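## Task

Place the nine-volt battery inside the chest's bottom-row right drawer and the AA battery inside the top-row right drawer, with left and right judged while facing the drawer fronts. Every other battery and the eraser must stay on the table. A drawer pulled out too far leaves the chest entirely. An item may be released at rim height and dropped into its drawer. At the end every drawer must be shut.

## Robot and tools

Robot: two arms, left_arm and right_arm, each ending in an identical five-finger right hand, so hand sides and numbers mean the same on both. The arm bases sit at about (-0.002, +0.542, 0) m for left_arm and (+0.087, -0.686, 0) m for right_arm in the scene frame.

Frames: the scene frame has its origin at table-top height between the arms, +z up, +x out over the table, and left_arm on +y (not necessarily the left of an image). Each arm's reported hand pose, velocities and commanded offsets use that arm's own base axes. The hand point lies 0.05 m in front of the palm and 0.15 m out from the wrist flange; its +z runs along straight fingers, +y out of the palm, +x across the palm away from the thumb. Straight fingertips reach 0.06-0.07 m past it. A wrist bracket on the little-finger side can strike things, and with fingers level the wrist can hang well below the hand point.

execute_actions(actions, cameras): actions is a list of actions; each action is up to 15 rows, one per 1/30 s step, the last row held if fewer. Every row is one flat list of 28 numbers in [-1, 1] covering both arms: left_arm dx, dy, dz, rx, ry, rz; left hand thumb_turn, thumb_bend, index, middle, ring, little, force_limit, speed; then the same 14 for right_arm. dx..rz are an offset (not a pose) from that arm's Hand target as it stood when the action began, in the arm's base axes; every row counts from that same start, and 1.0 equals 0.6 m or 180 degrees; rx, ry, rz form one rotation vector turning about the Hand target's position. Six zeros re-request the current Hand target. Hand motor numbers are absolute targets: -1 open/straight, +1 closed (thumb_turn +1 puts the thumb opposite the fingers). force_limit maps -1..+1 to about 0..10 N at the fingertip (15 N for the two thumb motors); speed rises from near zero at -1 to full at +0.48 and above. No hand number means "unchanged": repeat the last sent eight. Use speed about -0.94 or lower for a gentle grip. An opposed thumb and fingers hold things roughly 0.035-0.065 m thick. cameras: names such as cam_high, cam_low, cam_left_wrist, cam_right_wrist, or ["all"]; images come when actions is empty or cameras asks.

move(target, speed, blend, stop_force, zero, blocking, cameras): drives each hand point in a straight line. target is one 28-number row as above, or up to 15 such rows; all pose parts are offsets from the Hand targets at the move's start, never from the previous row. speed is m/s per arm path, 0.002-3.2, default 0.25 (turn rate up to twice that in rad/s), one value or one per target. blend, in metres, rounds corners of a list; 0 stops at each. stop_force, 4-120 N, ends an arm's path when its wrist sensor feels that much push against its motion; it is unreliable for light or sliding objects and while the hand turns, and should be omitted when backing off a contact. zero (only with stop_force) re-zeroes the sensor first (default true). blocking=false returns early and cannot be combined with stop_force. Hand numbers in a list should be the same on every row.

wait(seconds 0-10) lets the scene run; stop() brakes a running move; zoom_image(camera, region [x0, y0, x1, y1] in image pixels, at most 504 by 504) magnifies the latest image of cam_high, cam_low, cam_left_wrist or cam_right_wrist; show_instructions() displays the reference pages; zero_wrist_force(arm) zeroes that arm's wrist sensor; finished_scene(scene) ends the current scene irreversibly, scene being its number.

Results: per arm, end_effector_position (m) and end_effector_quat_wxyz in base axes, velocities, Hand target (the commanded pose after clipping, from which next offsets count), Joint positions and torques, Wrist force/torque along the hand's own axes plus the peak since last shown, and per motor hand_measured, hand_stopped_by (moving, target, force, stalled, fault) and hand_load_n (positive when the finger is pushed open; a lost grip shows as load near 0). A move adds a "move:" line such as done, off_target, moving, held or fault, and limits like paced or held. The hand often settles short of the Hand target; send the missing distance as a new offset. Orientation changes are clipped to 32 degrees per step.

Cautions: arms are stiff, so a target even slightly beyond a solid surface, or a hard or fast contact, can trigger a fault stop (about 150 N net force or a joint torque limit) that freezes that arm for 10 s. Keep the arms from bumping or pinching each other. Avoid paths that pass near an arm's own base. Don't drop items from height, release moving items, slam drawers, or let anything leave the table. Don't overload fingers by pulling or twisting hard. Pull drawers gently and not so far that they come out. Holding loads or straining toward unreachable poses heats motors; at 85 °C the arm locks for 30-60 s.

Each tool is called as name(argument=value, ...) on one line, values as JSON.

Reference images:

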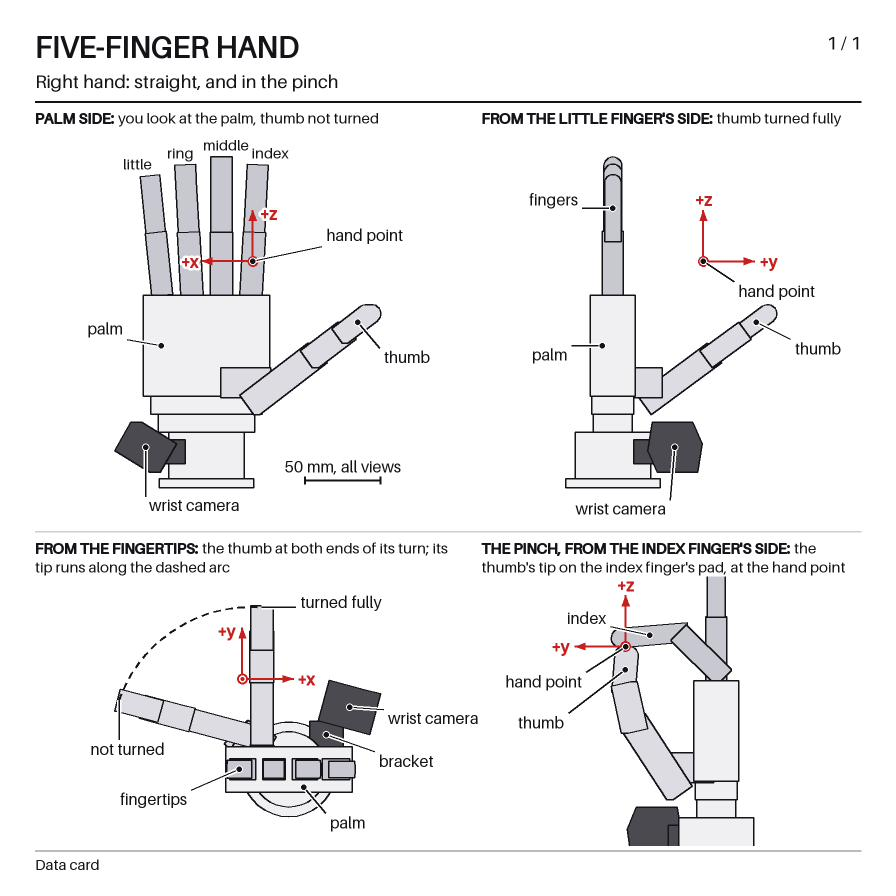

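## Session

execute_actions(actions=[], cameras=["all"])

Scene clock: 0.00 s.
left_arm: end_effector_position=(+0.3043, -0.5068, +0.1834) hand_measured=(-1.000, -1.000, -1.000, -1.000, -1.000, -1.000) hand_load_n=(+0.0, +0.0, +0.0, +0.0, +0.0, +0.0) hand_stopped_by=(target, target, target, target, target, target) hand_force_limit=0.00 hand_speed=-0.80 end_effector_quat_wxyz=(-0.017, +0.994, -0.068, -0.085) | right_arm: end_effector_position=(+0.9930, -0.1839, +0.2453) hand_measured=(-1.000, -1.000, -1.000, -1.000, -1.000, -1.000) hand_load_n=(+0.0, +0.0, +0.0, +0.0, +0.5, +0.0) hand_stopped_by=(target, target, target, target, target, target) hand_force_limit=0.00 hand_speed=-0.80 end_effector_quat_wxyz=(+0.364, -0.471, +0.783, -0.178)
Joint positions: left_arm=[-1.167 -1.195 1.792 1.083 1.707 0.547] | right_arm=[-0.506 -0.907 1.141 0.595 1.144 -2.993]
Joint velocities: within noise
Joint torques (N m): no reading
Motor temperatures (°C): left_arm=[34 36 35 38 42 39] | right_arm=[33 34 34 40 40 38]
Wrist force (N): no reading
Wrist torque (N m): no reading
Wrist force, peak (N): no reading
Hand target: left_arm +0.3043, -0.5068, +0.1834; -0.017, +0.994, -0.068, -0.085 | right_arm +0.9930, -0.1839, +0.2453; +0.364, -0.471, +0.783, -0.178
camera_calibration:
cam_left_wrist: T_world_to_cam=[[0.15996, -0.984434, -0.0728204, -0.538168], [-0.73998, -0.16841, 0.651205, 0.015765], [-0.653332, -0.0502815, -0.7554, 0.425643], [0, 0, 0, 1]] pos_world=[0.375838, -0.505734, 0.272075]
cam_right_wrist: T_world_to_cam=[[-0.629016, 0.304528, -0.715263, 0.866947], [-0.244068, 0.796197, 0.553625, 0.252626], [0.738085, 0.522812, -0.426495, -0.422757], [0, 0, 0, 1]] pos_world=[0.919012, -0.244128, 0.299932]

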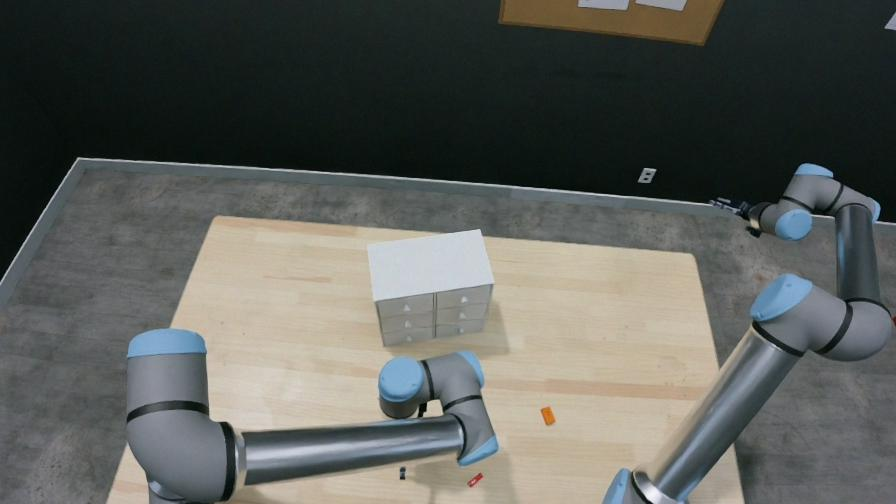

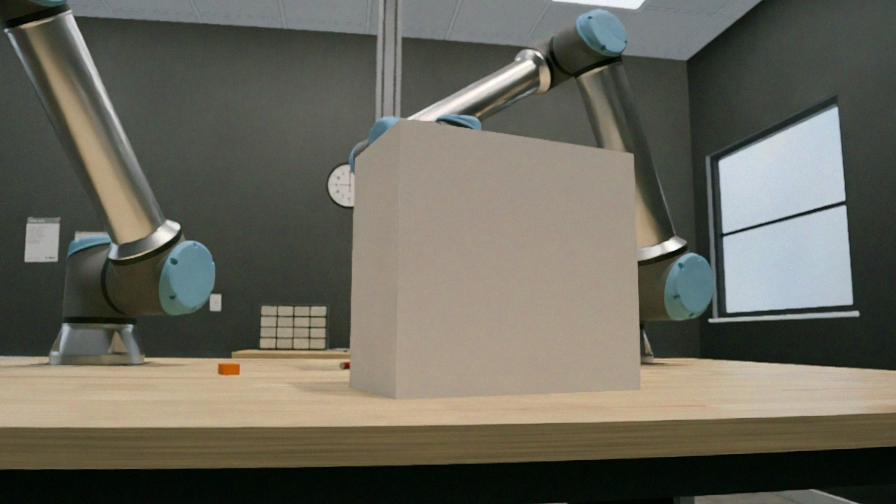

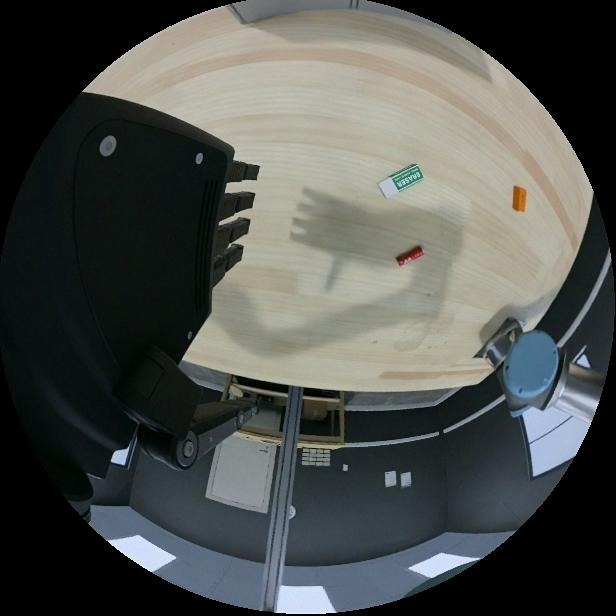

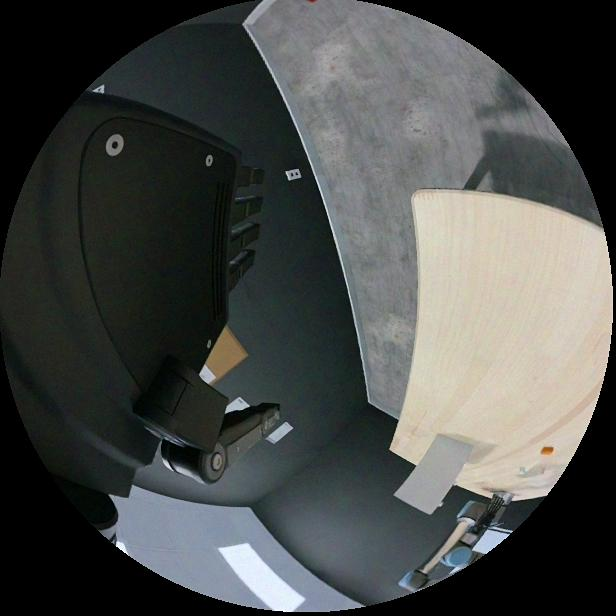

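zoom_image(camera="cam_high", region=[350, 220, 510, 360])

zoom_image(camera="cam_high", region=[380, 390, 570, 504])

zoom_image(camera="cam_left_wrist", region=[350, 140, 560, 300])

Scaled by 3.150 from the camera's 896x504 image, which has a finer 1280x720 frame.

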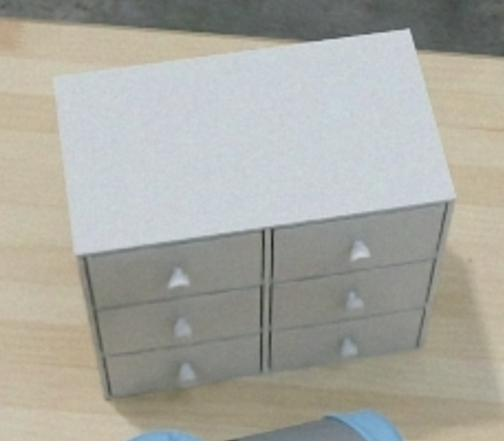

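Scaled by 2.653 from the camera's 896x504 image, which has a finer 1280x720 frame.

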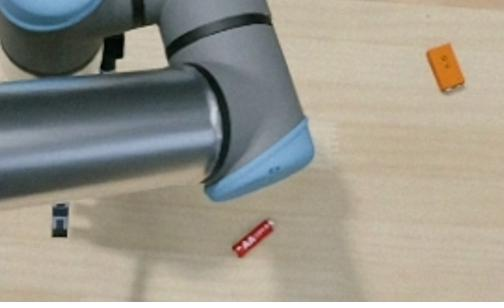

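Scaled by 2.400 from the camera's 616x616 image, which has a finer 880x880 frame.

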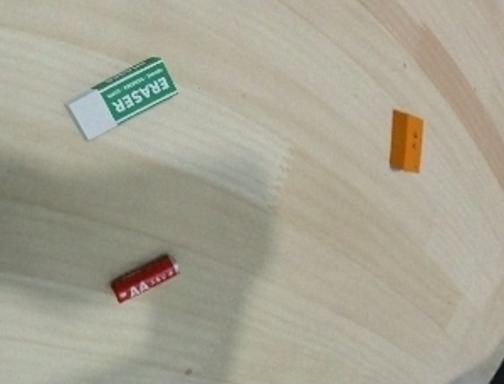

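move(target=[0.554,-0.191,-0.1557,0.0006,-0.0987,0.6346,1,-0.1,-0.26,-0.3,-0.3,-0.3,-0.2,0.2,0,0,0,0,0,0,-1,-1,-1,-1,-1,-1,0,-0.8], speed=0.4, cameras=["cam_left_wrist"])

zoom_image(camera="cam_left_wrist", region=[270, 200, 470, 400])

Scene clock: 104.00 s.
left_arm: end_effector_position=(+0.6368, -0.6213, +0.0899) hand_measured=(+1.000, -0.100, -0.260, -0.300, -0.300, -0.300) hand_load_n=(+0.0, +0.0, +0.0, +0.0, +0.0, +0.0) hand_stopped_by=(target, target, target, target, target, target) hand_force_limit=-0.20 hand_speed=0.20 end_effector_quat_wxyz=(+0.053, +0.597, +0.797, +0.070) | right_arm: end_effector_position=(+0.9930, -0.1839, +0.2453) hand_measured=(-1.000, -1.000, -1.000, -1.000, -1.000, -1.000) hand_load_n=(+0.0, +0.0, +0.0, +0.0, +0.0, +0.0) hand_stopped_by=(target, target, target, target, target, target) hand_force_limit=0.00 hand_speed=-0.80 end_effector_quat_wxyz=(+0.364, -0.471, +0.783, -0.178)
Joint positions: left_arm=[-1.083 -0.82 1.335 1.019 1.4 -1.365] | right_arm=[-0.506 -0.907 1.141 0.595 1.144 -2.993]
Joint torques (N m): left_arm=[-11.37 -89.11 -36.04 2.04 2.52 -3.03] | right_arm=[-0.04 -86.94 -38.03 2.02 -0.55 -0.03]
Wrist force (N): left_arm=[0.2 -0.2 -0.3] | right_arm=[0.0 -0.3 0.2]
Wrist torque (N m): left_arm=[0.02 -0.03 -0.10] | right_arm=[-0.05 0.00 -0.01]
Wrist force, peak (N): left_arm=[-0.9 0.2 0.4] | right_arm=[0.2 -0.2 0.7]
Hand target: left_arm +0.6367, -0.6214, +0.0899; +0.053, +0.597, +0.797, +0.070 | right_arm +0.9930, -0.1839, +0.2453; +0.364, -0.471, +0.783, -0.178
Off the commanded pose: left_arm 0.000 m, 0 deg | right_arm 0.000 m, 0 deg.
move: done
camera_calibration:
cam_left_wrist: T_world_to_cam=[[0.818371, 0.550365, 0.165433, -0.198015], [0.380312, -0.734462, 0.562075, -0.753676], [0.430851, -0.39707, -0.810372, -0.334354], [0, 0, 0, 1]] pos_world=[0.592738, -0.577328, 0.18543]
Images, in order (width x height): cam_left_wrist 616x616.

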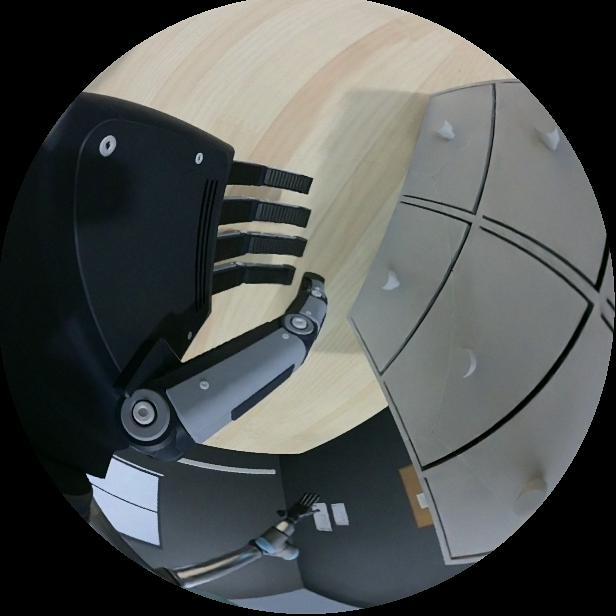

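Scaled by 2.520 from the camera's 616x616 image, which has a finer 880x880 frame.

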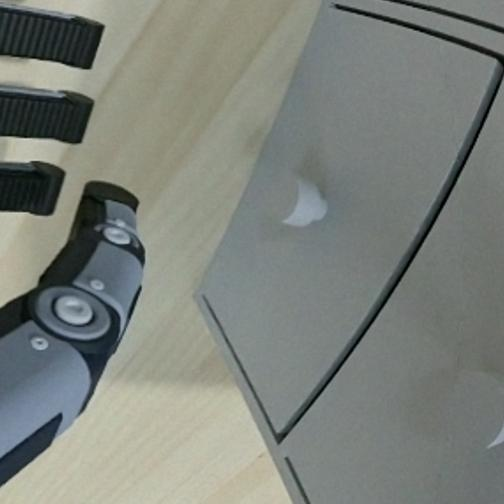

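move(target=[0.1117,0.0397,-0.0275,0,0,0,1,-0.1,-0.26,-0.3,-0.3,-0.3,-0.2,0.2,0,0,0,0,0,0,-1,-1,-1,-1,-1,-1,0,-0.8], speed=0.1, cameras=["cam_left_wrist"])

zoom_image(camera="cam_left_wrist", region=[220, 200, 400, 380])

Scene clock: 133.67 s.
left_arm: end_effector_position=(+0.7039, -0.5976, +0.0734) hand_measured=(+1.000, -0.100, -0.260, -0.300, -0.300, -0.300) hand_load_n=(+0.0, +0.0, +0.0, +0.0, +0.0, +0.5) hand_stopped_by=(target, target, target, target, target, target) hand_force_limit=-0.20 hand_speed=0.20 end_effector_quat_wxyz=(+0.053, +0.597, +0.797, +0.070) | right_arm: end_effector_position=(+0.9930, -0.1839, +0.2453) hand_measured=(-1.000, -1.000, -1.000, -1.000, -1.000, -1.000) hand_load_n=(+0.0, +0.0, +0.0, +0.0, +0.0, +0.0) hand_stopped_by=(target, target, target, target, target, target) hand_force_limit=0.00 hand_speed=-0.80 end_effector_quat_wxyz=(+0.364, -0.471, +0.783, -0.178)
Joint positions: left_arm=[-0.997 -0.766 1.264 1.022 1.404 -1.278] | right_arm=[-0.506 -0.907 1.141 0.595 1.144 -2.993]
Joint torques (N m): left_arm=[-14.7 -113.7 -27.48 5.78 1.49 -3.18] | right_arm=[0.18 -86.94 -36.82 1.47 -0.84 0.19]
Wrist force (N): left_arm=[0.3 -0.7 0.1] | right_arm=[0.1 0.1 0.2]
Wrist torque (N m): left_arm=[-0.07 -0.07 0.16] | right_arm=[0.02 -0.03 0.01]
Wrist force, peak (N): left_arm=[0.1 -1.3 -0.4] | right_arm=[-0.2 0.1 0.6]
Hand target: left_arm +0.7038, -0.5976, +0.0734; +0.053, +0.597, +0.797, +0.070 | right_arm +0.9930, -0.1839, +0.2453; +0.364, -0.471, +0.783, -0.178
Off the commanded pose: left_arm 0.000 m, 0 deg | right_arm 0.000 m, 0 deg.
move: done
camera_calibration:
cam_left_wrist: T_world_to_cam=[[0.818336, 0.550455, 0.165303, -0.263065], [0.380406, -0.734349, 0.562159, -0.75249], [0.430833, -0.397153, -0.810341, -0.367221], [0, 0, 0, 1]] pos_world=[0.659738, -0.553628, 0.16893]
Images, in order (width x height): cam_left_wrist 616x616.

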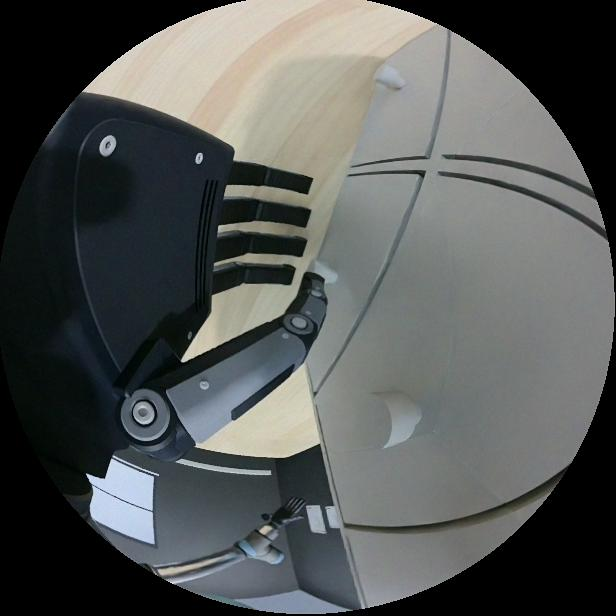

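Scaled by 2.800 from the camera's 616x616 image, which has a finer 880x880 frame.

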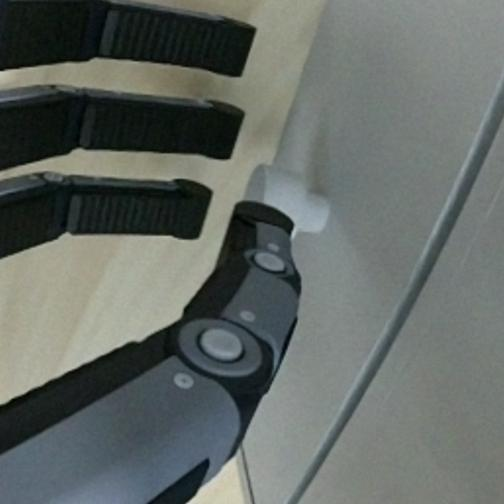

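move(target=[[0.0088,0.0026,0,0,0,0,1,-0.1,-0.26,-0.3,-0.3,-0.3,-0.2,0.2,0,0,0,0,0,0,-1,-1,-1,-1,-1,-1,0,-0.8],[0.0088,0.0026,-0.03,0,0,0,1,-0.1,-0.26,-0.3,-0.3,-0.3,-0.2,0.2,0,0,0,0,0,0,-1,-1,-1,-1,-1,-1,0,-0.8]], speed=[0.03,0.008], stop_force=4)

move(target=[[0,0,0,0,0,0,1,-0.1,0.4,0.4,-0.3,-0.3,-0.2,-0.88,0,0,0,0,0,0,-1,-1,-1,-1,-1,-1,0,-0.8],[-0.144,-0.042,0,0,0,0,1,-0.1,0.4,0.4,-0.3,-0.3,-0.2,-0.88,0,0,0,0,0,0,-1,-1,-1,-1,-1,-1,0,-0.8]], speed=0.06, cameras=["cam_left_wrist"])

Scene clock: 161.37 s.
left_arm: end_effector_position=(+0.7090, -0.5960, +0.0603) hand_measured=(+1.000, -0.100, -0.260, -0.300, -0.300, -0.300) hand_load_n=(-0.5, +0.5, +0.0, +0.0, +0.0, +0.0) hand_stopped_by=(target, target, target, target, target, target) hand_force_limit=-0.20 hand_speed=0.20 end_effector_quat_wxyz=(+0.053, +0.597, +0.797, +0.070) | right_arm: end_effector_position=(+0.9930, -0.1839, +0.2453) hand_measured=(-1.000, -1.000, -1.000, -1.000, -1.000, -1.000) hand_load_n=(+0.0, +0.0, +0.0, +0.0, +0.0, +0.0) hand_stopped_by=(target, target, target, target, target, target) hand_force_limit=0.00 hand_speed=-0.80 end_effector_quat_wxyz=(+0.364, -0.471, +0.783, -0.178)
Joint positions: left_arm=[-0.991 -0.751 1.262 1.008 1.404 -1.271] | right_arm=[-0.506 -0.907 1.141 0.595 1.144 -2.993]
Joint torques (N m): left_arm=[-11.98 -105.87 -43.79 6.63 2.48 -2.45] | right_arm=[-2.23 -86.74 -38.14 1.83 -0.72 0.05]
Wrist force (N): left_arm=[0.5 -0.8 -4.7] | right_arm=[0.0 -0.2 0.1]
Wrist torque (N m): left_arm=[0.00 0.00 -0.03] | right_arm=[-0.02 0.00 -0.01]
Wrist force, peak (N): left_arm=[0.4 -1.4 -7.9] | right_arm=[-0.1 0.3 0.8]
Hand target: left_arm +0.7090, -0.5960, +0.0603; +0.053, +0.597, +0.797, +0.070 (not the last commanded pose) | right_arm +0.9930, -0.1839, +0.2453; +0.364, -0.471, +0.783, -0.178
Off the commanded pose: left_arm 0.005 m, 0 deg | right_arm 0.000 m, 0 deg.
move: contact (left_arm); path passed 1 of 2 targets

Scene clock: 164.30 s.
left_arm: end_effector_position=(+0.6224, -0.6213, +0.0603) hand_measured=(+1.000, -0.102, +0.040, -0.002, -0.300, -0.300) hand_load_n=(-0.5, +4.5, +4.0, +5.5, +0.5, +0.0) hand_stopped_by=(target, target, force, force, target, target) hand_force_limit=-0.20 hand_speed=-0.88 end_effector_quat_wxyz=(+0.053, +0.597, +0.797, +0.070) end_effector_velocity=(+0.005, +0.002, +0.001) end_effector_angular_velocity=(+0.000, -0.002, -0.001) | right_arm: end_effector_position=(+0.9930, -0.1839, +0.2453) hand_measured=(-1.000, -1.000, -1.000, -1.000, -1.000, -1.000) hand_load_n=(+0.0, +0.0, +0.0, +0.0, +0.0, +0.0) hand_stopped_by=(target, target, target, target, target, target) hand_force_limit=0.00 hand_speed=-0.80 end_effector_quat_wxyz=(+0.364, -0.471, +0.783, -0.178)
Joint positions: left_arm=[-1.099 -0.808 1.374 0.971 1.399 -1.381] | right_arm=[-0.506 -0.907 1.141 0.595 1.144 -2.993]
Joint velocities: left_arm=[0.006 0.001 -0.004 0 -0.001 0.007] | right_arm=[within noise]
Joint torques (N m): left_arm=[13.22 -80.45 -46.41 5.05 -3.02 2.7] | right_arm=[-0.99 -87.37 -37.34 1.66 -0.99 0.14]
Wrist force (N): left_arm=[0.2 -0.8 0.7] | right_arm=[0.1 0.1 0.5]
Wrist torque (N m): left_arm=[0.00 -0.06 0.12] | right_arm=[-0.01 -0.03 0.00]
Wrist force, peak (N): left_arm=[0.7 -1.3 -5.0] | right_arm=[0.0 -0.3 0.6]
Hand target: left_arm +0.6226, -0.6212, +0.0603; +0.053, +0.597, +0.797, +0.070 | right_arm +0.9930, -0.1839, +0.2453; +0.364, -0.471, +0.783, -0.178
Off the commanded pose: left_arm 0.000 m, 0 deg | right_arm 0.000 m, 0 deg.
move: done
camera_calibration:
cam_left_wrist: T_world_to_cam=[[0.818267, 0.550547, 0.165342, -0.181138], [0.380424, -0.734272, 0.562247, -0.731488], [0.430949, -0.397168, -0.810272, -0.352347], [0, 0, 0, 1]] pos_world=[0.578338, -0.577328, 0.15573]
Images, in order (width x height): cam_left_wrist 616x616.

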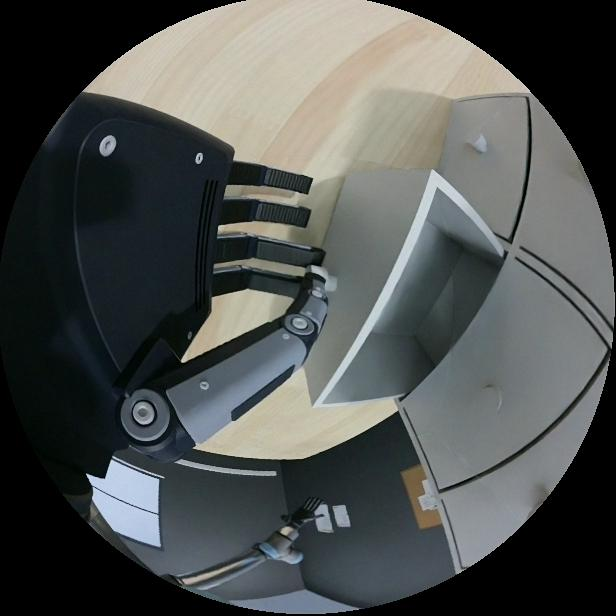

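move(target=[[0,0,0,0,0,0,1,-0.1,-0.26,-0.3,-0.3,-0.3,-0.2,0.2,0,0,0,0,0,0,-1,-1,-1,-1,-1,-1,0,-0.8],[0,0,0.03,0,0,0,1,-0.1,-0.26,-0.3,-0.3,-0.3,-0.2,0.2,0,0,0,0,0,0,-1,-1,-1,-1,-1,-1,0,-0.8],[-0.096,-0.028,0.13,0,0,0,1,-0.1,-0.26,-0.3,-0.3,-0.3,-0.2,0.2,0,0,0,0,0,0,-1,-1,-1,-1,-1,-1,0,-0.8],[-0.1995,-0.419,0.1495,-0.3572,0.1807,0.4588,1,-0.9,-0.12,-0.12,-1,-1,-0.2,0.2,0,0,0,0,0,0,-1,-1,-1,-1,-1,-1,0,-0.8]], speed=[0.05,0.06,0.2,0.45], blend=[0,0,0.02,0], cameras=["cam_left_wrist","cam_high"])

zoom_image(camera="cam_left_wrist", region=[300, 200, 500, 400])

Scene clock: 187.03 s.
left_arm: end_effector_position=(+0.5029, -0.8726, +0.1500) hand_measured=(+1.000, -0.900, -0.120, -0.120, -1.000, -1.000) hand_load_n=(+0.0, +0.0, +0.0, +0.0, -0.5, +0.0) hand_stopped_by=(target, target, target, target, target, target) hand_force_limit=-0.20 hand_speed=0.20 end_effector_quat_wxyz=(+0.080, -0.155, +0.873, -0.455) | right_arm: end_effector_position=(+0.9930, -0.1839, +0.2453) hand_measured=(-1.000, -1.000, -1.000, -1.000, -1.000, -1.000) hand_load_n=(+0.0, +0.0, +0.0, +0.0, +0.0, +0.0) hand_stopped_by=(target, target, target, target, target, target) hand_force_limit=0.00 hand_speed=-0.80 end_effector_quat_wxyz=(+0.364, -0.471, +0.783, -0.178)
Joint positions: left_arm=[-1.26 -0.965 1.386 0.19 1.538 -3.165] | right_arm=[-0.506 -0.907 1.141 0.595 1.144 -2.993]
Joint torques (N m): left_arm=[14.87 -75.74 -51.71 -1.1 -1.95 -3.05] | right_arm=[0.17 -86.68 -37.59 2.02 -0.29 0.13]
Wrist force (N): left_arm=[0.4 0.6 -0.2] | right_arm=[0.2 -0.1 0.5]
Wrist torque (N m): left_arm=[0.01 -0.06 -0.05] | right_arm=[-0.03 -0.04 0.00]
Wrist force, peak (N): left_arm=[0.4 1.4 1.8] | right_arm=[0.3 -0.2 0.6]
Hand target: left_arm +0.5029, -0.8726, +0.1500; +0.080, -0.155, +0.873, -0.455 | right_arm +0.9930, -0.1839, +0.2453; +0.364, -0.471, +0.783, -0.178
Off the commanded pose: left_arm 0.000 m, 0 deg | right_arm 0.000 m, 0 deg.
move: done
camera_calibration:
cam_left_wrist: T_world_to_cam=[[-0.468497, 0.41144, -0.781811, 0.707986], [0.564542, 0.820115, 0.0932991, 0.413084], [0.679561, -0.397654, -0.616496, -0.482572], [0, 0, 0, 1]] pos_world=[0.426423, -0.821967, 0.217467]
Images, in order (width x height): cam_high 896x504, cam_left_wrist 616x616.

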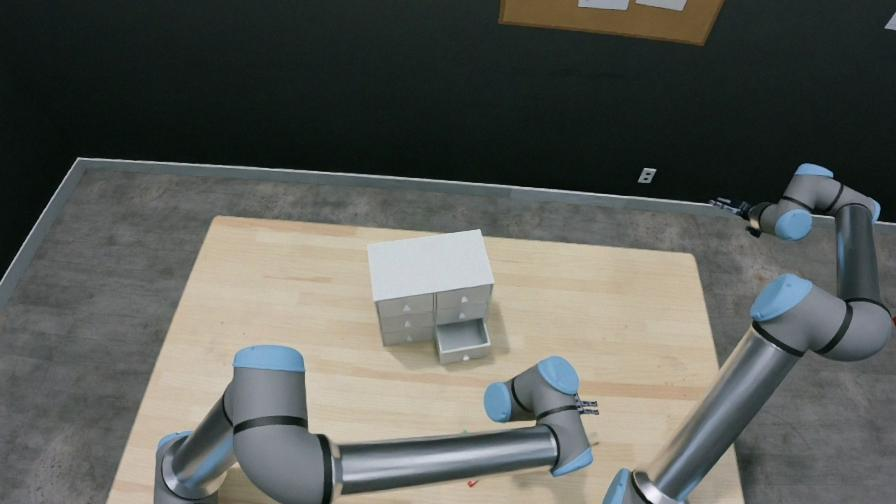

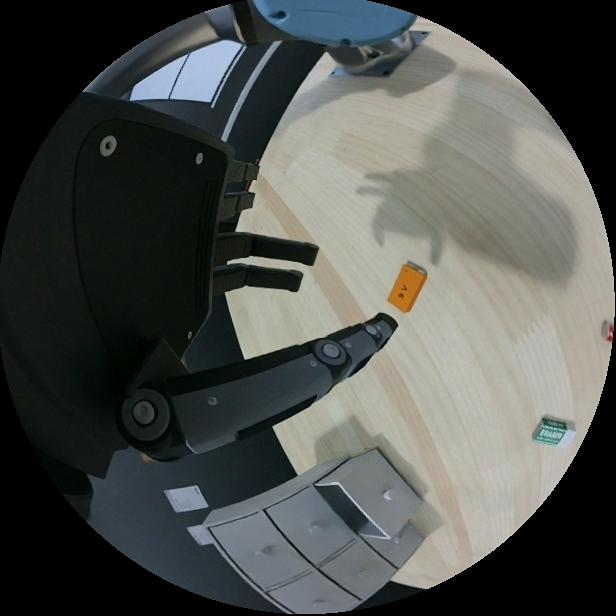

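Scaled by 2.520 from the camera's 616x616 image, which has a finer 880x880 frame.

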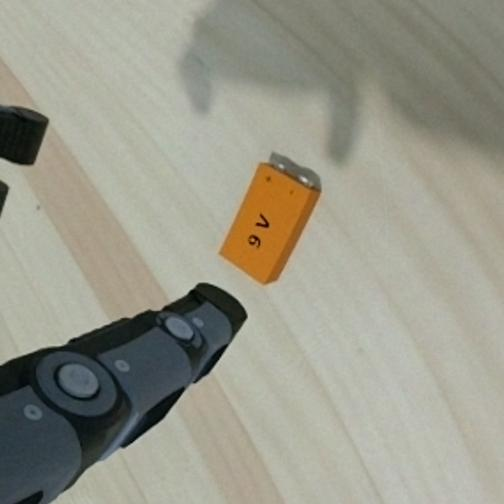

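move(target=[0,0.0017,-0.1833,0,0,0,1,-0.7,0.04,0.04,-1,-1,-0.4,-0.5,0,0,0,0,0,0,-1,-1,-1,-1,-1,-1,0,-0.8], speed=0.15)

move(target=[0,0,-0.0292,0,0,0,1,-0.7,0.04,0.04,-1,-1,-0.4,-0.5,0,0,0,0,0,0,-1,-1,-1,-1,-1,-1,0,-0.8], speed=0.012, stop_force=4)

move(target=[[0,0,0,0,0,0,1,-0.6,0.2,0.2,-1,-1,-0.4,-0.92,0,0,0,0,0,0,-1,-1,-1,-1,-1,-1,0,-0.8],[0,0,0.08,0,0,0,1,-0.6,0.2,0.2,-1,-1,-0.4,-0.92,0,0,0,0,0,0,-1,-1,-1,-1,-1,-1,0,-0.8]], speed=[0.02,0.06], cameras=["cam_left_wrist"])

zoom_image(camera="cam_left_wrist", region=[220, 200, 440, 420])

Scene clock: 226.67 s.
left_arm: end_effector_position=(+0.5029, -0.8715, +0.0399) hand_measured=(+1.000, -0.700, +0.040, +0.040, -1.000, -1.000) hand_load_n=(+0.0, +0.5, +0.0, +0.0, +0.0, +0.0) hand_stopped_by=(target, target, target, target, target, target) hand_force_limit=-0.40 hand_speed=-0.50 end_effector_quat_wxyz=(+0.080, -0.155, +0.873, -0.455) | right_arm: end_effector_position=(+0.9930, -0.1839, +0.2453) hand_measured=(-1.000, -1.000, -1.000, -1.000, -1.000, -1.000) hand_load_n=(-0.5, +0.0, +0.0, +0.0, +0.0, +0.0) hand_stopped_by=(target, target, target, target, target, target) hand_force_limit=0.00 hand_speed=-0.80 end_effector_quat_wxyz=(+0.364, -0.471, +0.783, -0.178)
Joint positions: left_arm=[-1.26 -0.879 1.457 0.034 1.538 -3.165] | right_arm=[-0.506 -0.907 1.141 0.595 1.144 -2.993]
Joint torques (N m): left_arm=[15.38 -96.87 -47.63 2.44 3.17 2.9] | right_arm=[1.66 -87.54 -38.35 1.71 -0.58 -0.01]
Wrist force (N): left_arm=[0.7 0.4 -0.1] | right_arm=[0.0 -0.2 0.4]
Wrist torque (N m): left_arm=[0.01 -0.09 -0.04] | right_arm=[-0.04 -0.01 -0.01]
Wrist force, peak (N): left_arm=[0.5 2.2 0.8] | right_arm=[0.3 0.0 0.6]
Hand target: left_arm +0.5029, -0.8716, +0.0400; +0.080, -0.155, +0.873, -0.455 | right_arm +0.9930, -0.1839, +0.2453; +0.364, -0.471, +0.783, -0.178
Off the commanded pose: left_arm 0.000 m, 0 deg | right_arm 0.000 m, 0 deg.
move: done

Scene clock: 229.37 s.
left_arm: end_effector_position=(+0.5029, -0.8716, +0.0230) hand_measured=(+1.000, -0.700, +0.040, +0.040, -1.000, -1.000) hand_load_n=(+0.0, +0.0, +0.0, -0.5, +0.0, +0.0) hand_stopped_by=(target, target, target, target, target, target) hand_force_limit=-0.40 hand_speed=-0.50 end_effector_quat_wxyz=(+0.080, -0.155, +0.873, -0.455) | right_arm: end_effector_position=(+0.9930, -0.1839, +0.2453) hand_measured=(-1.000, -1.000, -1.000, -1.000, -1.000, -1.000) hand_load_n=(+0.0, +0.0, +0.0, +0.0, +0.0, +0.0) hand_stopped_by=(target, target, target, target, target, target) hand_force_limit=0.00 hand_speed=-0.80 end_effector_quat_wxyz=(+0.364, -0.471, +0.783, -0.178)
Joint positions: left_arm=[-1.26 -0.864 1.464 0.011 1.538 -3.165] | right_arm=[-0.506 -0.907 1.141 0.595 1.144 -2.993]
Joint torques (N m): left_arm=[12.21 -103.66 -43.77 4.28 2.22 2.2] | right_arm=[3.43 -87.44 -38.39 2.14 -0.72 0.08]
Wrist force (N): left_arm=[0.7 -3.1 -2.2] | right_arm=[0.2 0.1 0.3]
Wrist torque (N m): left_arm=[0.14 -0.04 -0.12] | right_arm=[0.01 -0.04 0.01]
Wrist force, peak (N): left_arm=[0.8 -8.7 -5.9] | right_arm=[-0.1 -0.6 0.4]
Hand target: left_arm +0.5029, -0.8716, +0.0230; +0.080, -0.155, +0.873, -0.455 (not the last commanded pose) | right_arm +0.9930, -0.1839, +0.2453; +0.364, -0.471, +0.783, -0.178
Off the commanded pose: left_arm 0.001 m, 0 deg | right_arm 0.000 m, 0 deg.
move: contact (left_arm)

Scene clock: 231.37 s.
left_arm: end_effector_position=(+0.5030, -0.8717, +0.0714) hand_measured=(+1.000, -0.644, +0.188, +0.158, -1.000, -1.000) hand_load_n=(-2.0, +6.5, +3.0, +3.0, +0.0, +0.0) hand_stopped_by=(target, force, force, force, target, target) hand_force_limit=-0.40 hand_speed=-0.92 end_effector_quat_wxyz=(+0.080, -0.155, +0.873, -0.455) end_effector_velocity=(+0.000, -0.001, -0.003) end_effector_angular_velocity=(-0.003, +0.001, -0.001) | right_arm: end_effector_position=(+0.9930, -0.1839, +0.2453) hand_measured=(-1.000, -1.000, -1.000, -1.000, -1.000, -1.000) hand_load_n=(+0.0, +0.0, +0.5, +0.0, +0.0, +0.0) hand_stopped_by=(target, target, target, target, target, target) hand_force_limit=0.00 hand_speed=-0.80 end_effector_quat_wxyz=(+0.364, -0.471, +0.783, -0.178)
Joint positions: left_arm=[-1.26 -0.907 1.441 0.077 1.538 -3.165] | right_arm=[-0.506 -0.907 1.141 0.595 1.144 -2.993]
Joint velocities: left_arm=[0 0.003 0 -0.006 0.002 -0.001] | right_arm=[within noise]
Joint torques (N m): left_arm=[13.86 -76.57 -26.8 -1.17 2.27 1.81] | right_arm=[0.16 -86.7 -37.2 2.43 -0.84 0.34]
Wrist force (N): left_arm=[0.6 0.8 0.4] | right_arm=[0.1 -0.4 0.2]
Wrist torque (N m): left_arm=[0.00 -0.08 -0.05] | right_arm=[-0.06 -0.02 -0.01]
Wrist force, peak (N): left_arm=[0.4 -3.0 -2.8] | right_arm=[0.3 -0.2 0.4]
Hand target: left_arm +0.5029, -0.8716, +0.0710; +0.080, -0.155, +0.873, -0.455 | right_arm +0.9930, -0.1839, +0.2453; +0.364, -0.471, +0.783, -0.178
Off the commanded pose: left_arm 0.000 m, 0 deg | right_arm 0.000 m, 0 deg.
move: done
camera_calibration:
cam_left_wrist: T_world_to_cam=[[-0.468459, 0.411328, -0.781892, 0.646028], [0.564555, 0.820118, 0.0931928, 0.419609], [0.679576, -0.397764, -0.616409, -0.530739], [0, 0, 0, 1]] pos_world=[0.426423, -0.820967, 0.138867]
Images, in order (width x height): cam_left_wrist 616x616.

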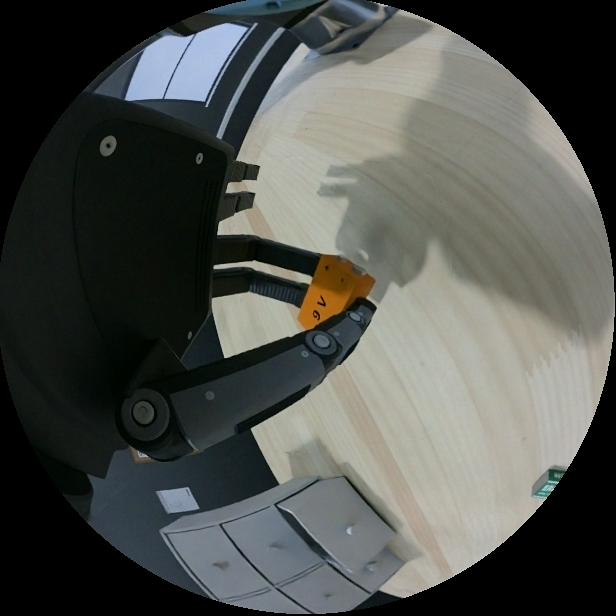

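Scaled by 2.291 from the camera's 616x616 image, which has a finer 880x880 frame.

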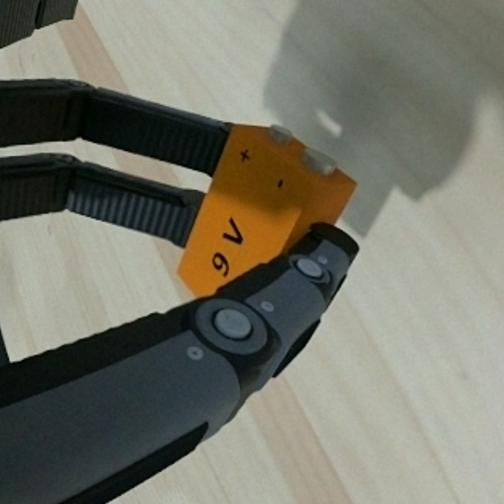

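move(target=[[0,0,0.2233,0,0,0,1,-0.6,0.2,0.2,1,1,-0.4,-0.3,0,0,0,0,0,0,-1,-1,-1,-1,-1,-1,0,-0.8],[0.2738,0.4387,0.2233,0,0,-0.0209,1,-0.6,0.2,0.2,1,1,-0.4,-0.3,0,0,0,0,0,0,-1,-1,-1,-1,-1,-1,0,-0.8],[0.3228,0.4532,0.1083,0,0,-0.0209,1,-0.6,0.2,0.2,1,1,-0.4,-0.3,0,0,0,0,0,0,-1,-1,-1,-1,-1,-1,0,-0.8]], speed=[0.2,0.25,0.1], blend=[0.05,0.01,0], cameras=["cam_left_wrist"])

zoom_image(camera="cam_left_wrist", region=[220, 200, 520, 500])

Scene clock: 255.73 s.
left_arm: end_effector_position=(+0.6967, -0.5995, +0.1357) hand_measured=(+1.000, -0.644, +0.188, +0.158, +1.000, +1.000) hand_load_n=(-2.0, +7.0, +3.0, +2.5, +0.0, +0.0) hand_stopped_by=(target, force, force, force, target, target) hand_force_limit=-0.40 hand_speed=-0.30 end_effector_quat_wxyz=(+0.065, -0.126, +0.878, -0.457) end_effector_velocity=(-0.002, +0.000, +0.005) end_effector_angular_velocity=(+0.001, +0.001, +0.001) | right_arm: end_effector_position=(+0.9930, -0.1839, +0.2453) hand_measured=(-1.000, -1.000, -1.000, -1.000, -1.000, -1.000) hand_load_n=(-0.5, +0.0, +0.0, +0.0, +0.0, +0.0) hand_stopped_by=(target, target, target, target, target, target) hand_force_limit=0.00 hand_speed=-0.80 end_effector_quat_wxyz=(+0.364, -0.471, +0.783, -0.178)
Joint positions: left_arm=[-0.845 -1.049 1.558 0.15 1.928 -2.878] | right_arm=[-0.506 -0.907 1.141 0.595 1.144 -2.993]
Joint velocities: left_arm=[-0.002 -0.006 0 0.006 -0.002 -0.002] | right_arm=[within noise]
Joint torques (N m): left_arm=[-16.25 -89.2 -46.84 4.41 -2.2 -2.02] | right_arm=[0.72 -85.92 -38.74 2.25 -0.72 0.15]
Wrist force (N): left_arm=[1.0 0.7 0.8] | right_arm=[0.3 0.2 0.0]
Wrist torque (N m): left_arm=[-0.09 -0.17 -0.11] | right_arm=[0.03 -0.04 0.02]
Wrist force, peak (N): left_arm=[0.5 3.1 1.9] | right_arm=[-0.1 -0.4 0.5]
Hand target: left_arm +0.6966, -0.5997, +0.1360; +0.065, -0.126, +0.878, -0.457 | right_arm +0.9930, -0.1839, +0.2453; +0.364, -0.471, +0.783, -0.178
Off the commanded pose: left_arm 0.000 m, 0 deg | right_arm 0.000 m, 0 deg.
move: done
camera_calibration:
cam_left_wrist: T_world_to_cam=[[-0.440549, 0.441388, -0.781725, 0.673738], [0.617204, 0.781253, 0.0932901, 0.0210081], [0.651902, -0.441384, -0.616607, -0.521323], [0, 0, 0, 1]] pos_world=[0.6237, -0.543896, 0.203267]
Images, in order (width x height): cam_left_wrist 616x616.

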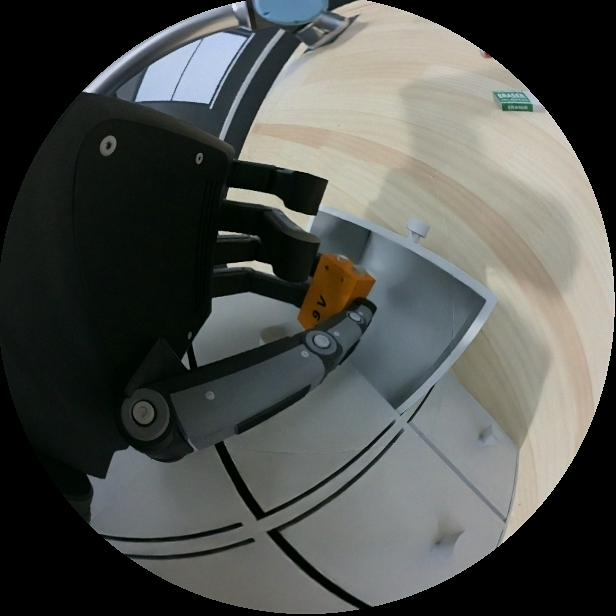

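Scaled by 1.680 from the camera's 616x616 image, which has a finer 880x880 frame.

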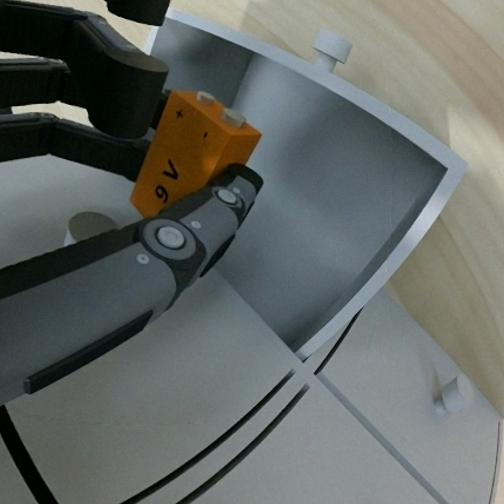

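move(target=[[0,0,-0.0167,0,0,0,1,-0.6,0.2,0.2,1,1,-0.4,-0.3,0,0,0,0,0,0,-1,-1,-1,-1,-1,-1,0,-0.8],[0,0,-0.0167,0,0,0,1,-0.85,-0.1,-0.1,1,1,-0.4,0,0,0,0,0,0,0,-1,-1,-1,-1,-1,-1,0,-0.8],[0,0,0.1233,0,0,0,1,-0.85,-0.1,-0.1,1,1,-0.4,0,0,0,0,0,0,0,-1,-1,-1,-1,-1,-1,0,-0.8]], speed=[0.05,0.05,0.15], cameras=["cam_left_wrist"])

move(target=[[-0.2457,-0.0632,-0.1,0.3482,-0.1908,-0.4408,-1,-1,1,1,1,1,-0.2,0.2,0,0,0,0,0,0,-1,-1,-1,-1,-1,-1,0,-0.8],[-0.2057,-0.0515,-0.3066,0.3482,-0.1908,-0.4408,-1,-1,1,1,1,1,-0.2,0.2,0,0,0,0,0,0,-1,-1,-1,-1,-1,-1,0,-0.8]], speed=[0.4,0.2], cameras=["cam_left_wrist","cam_high"])

Scene clock: 288.10 s.
left_arm: end_effector_position=(+0.6967, -0.5997, +0.2100) hand_measured=(+1.000, -0.850, -0.100, -0.100, +1.000, +1.000) hand_load_n=(+0.0, +0.0, +0.0, +0.0, +0.0, +0.0) hand_stopped_by=(target, target, target, target, target, target) hand_force_limit=-0.40 hand_speed=0.00 end_effector_quat_wxyz=(+0.065, -0.126, +0.878, -0.457) | right_arm: end_effector_position=(+0.9930, -0.1839, +0.2453) hand_measured=(-1.000, -1.000, -1.000, -1.000, -1.000, -1.000) hand_load_n=(+0.0, +0.0, +0.0, +0.0, +0.0, +0.0) hand_stopped_by=(target, target, target, target, target, target) hand_force_limit=0.00 hand_speed=-0.80 end_effector_quat_wxyz=(+0.364, -0.471, +0.783, -0.178)
Joint positions: left_arm=[-0.845 -1.102 1.497 0.264 1.927 -2.878] | right_arm=[-0.506 -0.907 1.141 0.595 1.144 -2.993]
Joint torques (N m): left_arm=[-16.63 -70.37 -32.27 0.79 -1.23 0.55] | right_arm=[0.11 -88.77 -37.46 1.89 -1.04 -0.05]
Wrist force (N): left_arm=[0.4 0.6 -0.1] | right_arm=[-0.2 0.2 -0.1]
Wrist torque (N m): left_arm=[0.01 -0.07 -0.04] | right_arm=[0.04 0.02 -0.01]
Wrist force, peak (N): left_arm=[0.9 2.2 0.8] | right_arm=[-0.2 0.0 0.5]
Hand target: left_arm +0.6966, -0.5997, +0.2100; +0.065, -0.126, +0.878, -0.457 | right_arm +0.9930, -0.1839, +0.2453; +0.364, -0.471, +0.783, -0.178
Off the commanded pose: left_arm 0.000 m, 0 deg | right_arm 0.000 m, 0 deg.
move: done
camera_calibration:
cam_left_wrist: T_world_to_cam=[[-0.440471, 0.441177, -0.781888, 0.731746], [0.617054, 0.781374, 0.0932739, 0.014458], [0.652097, -0.441382, -0.616402, -0.475708], [0, 0, 0, 1]] pos_world=[0.623599, -0.544096, 0.277567]
Images, in order (width x height): cam_left_wrist 616x616.

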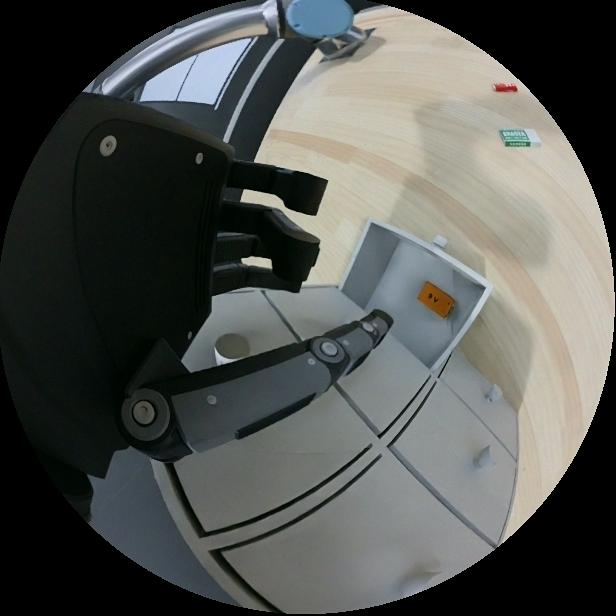

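Scene clock: 291.80 s.
left_arm: end_effector_position=(+0.5733, -0.6304, +0.0260) hand_measured=(-1.000, -1.000, +1.000, +1.000, +1.000, +1.000) hand_load_n=(+0.0, -0.5, +0.0, +0.0, +0.0, +0.0) hand_stopped_by=(target, target, target, target, target, target) hand_force_limit=-0.20 hand_speed=0.20 end_effector_quat_wxyz=(+0.053, +0.597, +0.797, +0.070) | right_arm: end_effector_position=(+0.9930, -0.1839, +0.2453) hand_measured=(-1.000, -1.000, -1.000, -1.000, -1.000, -1.000) hand_load_n=(+0.0, +0.0, +0.0, +0.0, +0.0, +0.0) hand_stopped_by=(target, target, target, target, target, target) hand_force_limit=0.00 hand_speed=-0.80 end_effector_quat_wxyz=(+0.364, -0.471, +0.783, -0.178)
Joint positions: left_arm=[-1.162 -0.806 1.447 0.908 1.398 -1.445] | right_arm=[-0.506 -0.907 1.141 0.595 1.144 -2.993]
Joint torques (N m): left_arm=[-19.82 -84.31 -41.9 4.33 2.01 -2.65] | right_arm=[2.09 -89.03 -38.46 1.93 -1.04 -0.09]
Wrist force (N): left_arm=[0.2 0.0 0.0] | right_arm=[0.0 0.0 0.1]
Wrist torque (N m): left_arm=[0.03 -0.03 -0.02] | right_arm=[0.01 -0.01 0.00]
Wrist force, peak (N): left_arm=[7.9 0.1 0.8] | right_arm=[0.3 0.1 0.5]
Hand target: left_arm +0.5732, -0.6306, +0.0260; +0.053, +0.597, +0.797, +0.070 | right_arm +0.9930, -0.1839, +0.2453; +0.364, -0.471, +0.783, -0.178
Off the commanded pose: left_arm 0.000 m, 0 deg | right_arm 0.000 m, 0 deg.
move: done
camera_calibration:
cam_left_wrist: T_world_to_cam=[[0.818277, 0.55051, 0.165414, -0.130277], [0.380421, -0.734363, 0.56213, -0.700373], [0.430932, -0.397052, -0.810338, -0.362467], [0, 0, 0, 1]] pos_world=[0.529238, -0.586528, 0.12153]
Images, in order (width x height): cam_high 896x504, cam_left_wrist 616x616.

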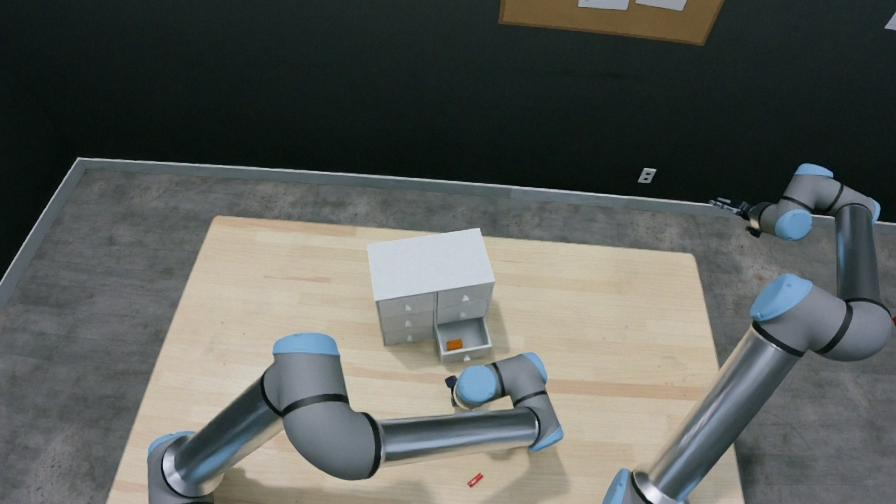

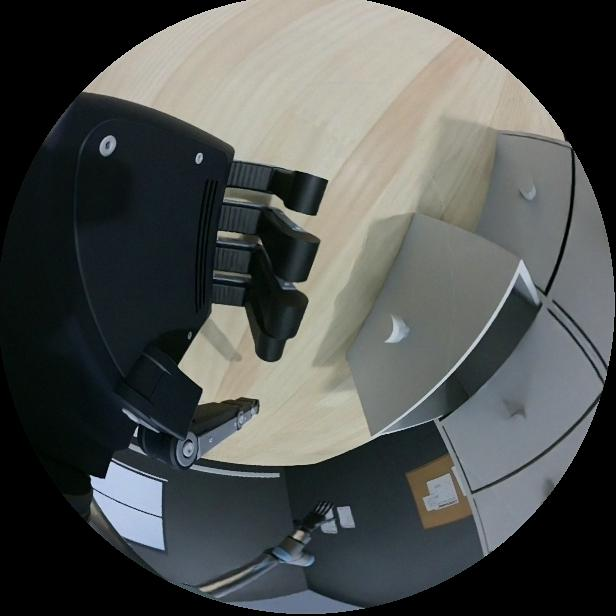

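move(target=[0.2536,0.074,0,0,0,0,-1,-1,1,1,1,1,-0.2,0.2,0,0,0,0,0,0,-1,-1,-1,-1,-1,-1,0,-0.8], speed=0.05, stop_force=5, cameras=["cam_left_wrist"])

Scene clock: 320.37 s.
left_arm: end_effector_position=(+0.7254, -0.5862, +0.0260) hand_measured=(-1.000, -1.000, +1.000, +1.000, +1.000, +1.000) hand_load_n=(+0.0, +0.0, -0.5, +0.0, +0.0, +0.0) hand_stopped_by=(target, target, target, target, target, target) hand_force_limit=-0.20 hand_speed=0.20 end_effector_quat_wxyz=(+0.053, +0.597, +0.797, +0.070) | right_arm: end_effector_position=(+0.9930, -0.1839, +0.2453) hand_measured=(-1.000, -1.000, -1.000, -1.000, -1.000, -1.000) hand_load_n=(+0.0, +0.0, +0.0, +0.0, +0.0, +0.0) hand_stopped_by=(target, target, target, target, target, target) hand_force_limit=0.00 hand_speed=-0.80 end_effector_quat_wxyz=(+0.364, -0.471, +0.783, -0.178)
Joint positions: left_arm=[-0.968 -0.714 1.26 0.969 1.405 -1.248] | right_arm=[-0.506 -0.907 1.141 0.595 1.144 -2.993]
Joint torques (N m): left_arm=[-18.77 -113.11 -24.43 1.61 -2.05 -2.79] | right_arm=[2.33 -89.85 -37.36 1.61 -1.16 0.25]
Wrist force (N): left_arm=[0.3 -0.9 0.2] | right_arm=[-0.1 0.2 0.1]
Wrist torque (N m): left_arm=[-0.07 -0.04 0.02] | right_arm=[0.04 0.00 0.00]
Wrist force, peak (N): left_arm=[1.4 -3.9 -1.3] | right_arm=[0.4 0.0 0.5]
Hand target: left_arm +0.7254, -0.5862, +0.0260; +0.053, +0.597, +0.797, +0.070 | right_arm +0.9930, -0.1839, +0.2453; +0.364, -0.471, +0.783, -0.178
Off the commanded pose: left_arm 0.000 m, 0 deg | right_arm 0.000 m, 0 deg.
move: done
camera_calibration:
cam_left_wrist: T_world_to_cam=[[0.818321, 0.550465, 0.165343, -0.279072], [0.380325, -0.734288, 0.562293, -0.725523], [0.430933, -0.397252, -0.810239, -0.410581], [0, 0, 0, 1]] pos_world=[0.681238, -0.542228, 0.12143]
Images, in order (width x height): cam_left_wrist 616x616.

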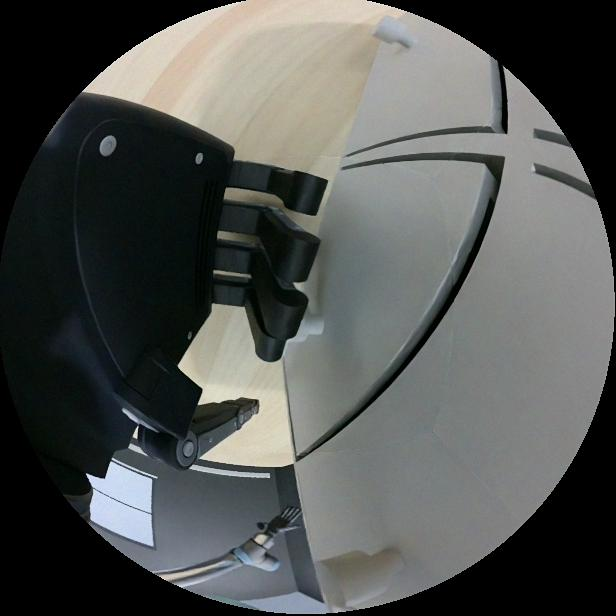

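move(target=[0.0208,0.0061,0,0,0,0,-1,-1,1,1,1,1,-0.2,0.2,0,0,0,0,0,0,-1,-1,-1,-1,-1,-1,0,-0.8], speed=0.03, stop_force=5, cameras=["cam_left_wrist"])

zoom_image(camera="cam_left_wrist", region=[280, 100, 560, 380])

Scene clock: 331.53 s.
left_arm: end_effector_position=(+0.7265, -0.5859, +0.0260) hand_measured=(-1.000, -1.000, +1.000, +1.000, +1.000, +1.000) hand_load_n=(+0.0, +0.0, +0.0, +0.0, +0.0, +0.0) hand_stopped_by=(target, target, target, target, target, target) hand_force_limit=-0.20 hand_speed=0.20 end_effector_quat_wxyz=(+0.053, +0.597, +0.797, +0.070) | right_arm: end_effector_position=(+0.9930, -0.1839, +0.2453) hand_measured=(-1.000, -1.000, -1.000, -1.000, -1.000, -1.000) hand_load_n=(-0.5, +0.0, +0.0, +0.0, +0.0, +0.0) hand_stopped_by=(target, target, target, target, target, target) hand_force_limit=0.00 hand_speed=-0.80 end_effector_quat_wxyz=(+0.364, -0.471, +0.783, -0.178)
Joint positions: left_arm=[-0.966 -0.714 1.259 0.969 1.405 -1.246] | right_arm=[-0.506 -0.907 1.141 0.595 1.144 -2.993]
Joint torques (N m): left_arm=[2.37 -103.25 -35.47 1.49 -1.34 -0.06] | right_arm=[2.38 -86.64 -38.37 1.97 -1.35 -0.06]
Wrist force (N): left_arm=[0.3 -0.7 0.4] | right_arm=[0.3 -0.2 0.3]
Wrist torque (N m): left_arm=[-0.07 -0.06 0.24] | right_arm=[-0.05 -0.05 0.01]
Wrist force, peak (N): left_arm=[-0.8 -8.2 -2.0] | right_arm=[-0.3 -0.1 0.4]
Hand target: left_arm +0.7265, -0.5859, +0.0260; +0.053, +0.597, +0.797, +0.070 (not the last commanded pose) | right_arm +0.9930, -0.1839, +0.2453; +0.364, -0.471, +0.783, -0.178
Off the commanded pose: left_arm 0.012 m, 0 deg | right_arm 0.000 m, 0 deg.
move: contact (left_arm)
camera_calibration:
cam_left_wrist: T_world_to_cam=[[0.818304, 0.550456, 0.16546, -0.280226], [0.380231, -0.734286, 0.562359, -0.725701], [0.431049, -0.397268, -0.81017, -0.411075], [0, 0, 0, 1]] pos_world=[0.682438, -0.541928, 0.12143]
Images, in order (width x height): cam_left_wrist 616x616.

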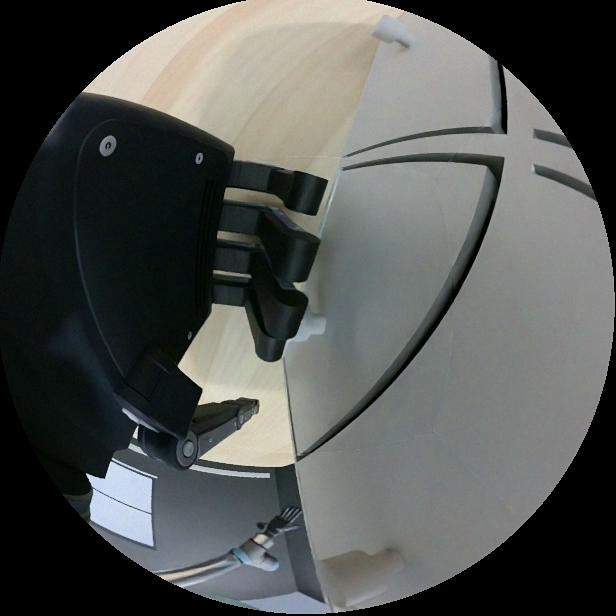

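Scaled by 1.800 from the camera's 616x616 image, which has a finer 880x880 frame.

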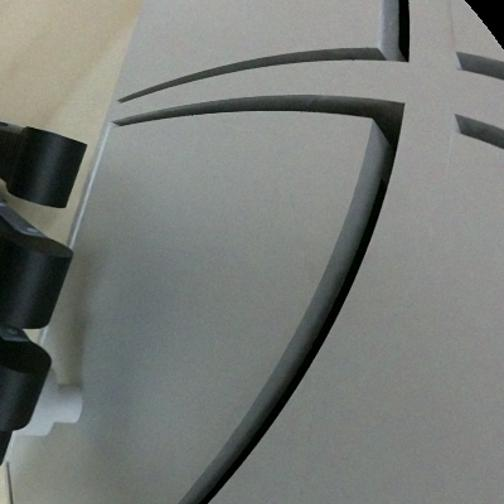

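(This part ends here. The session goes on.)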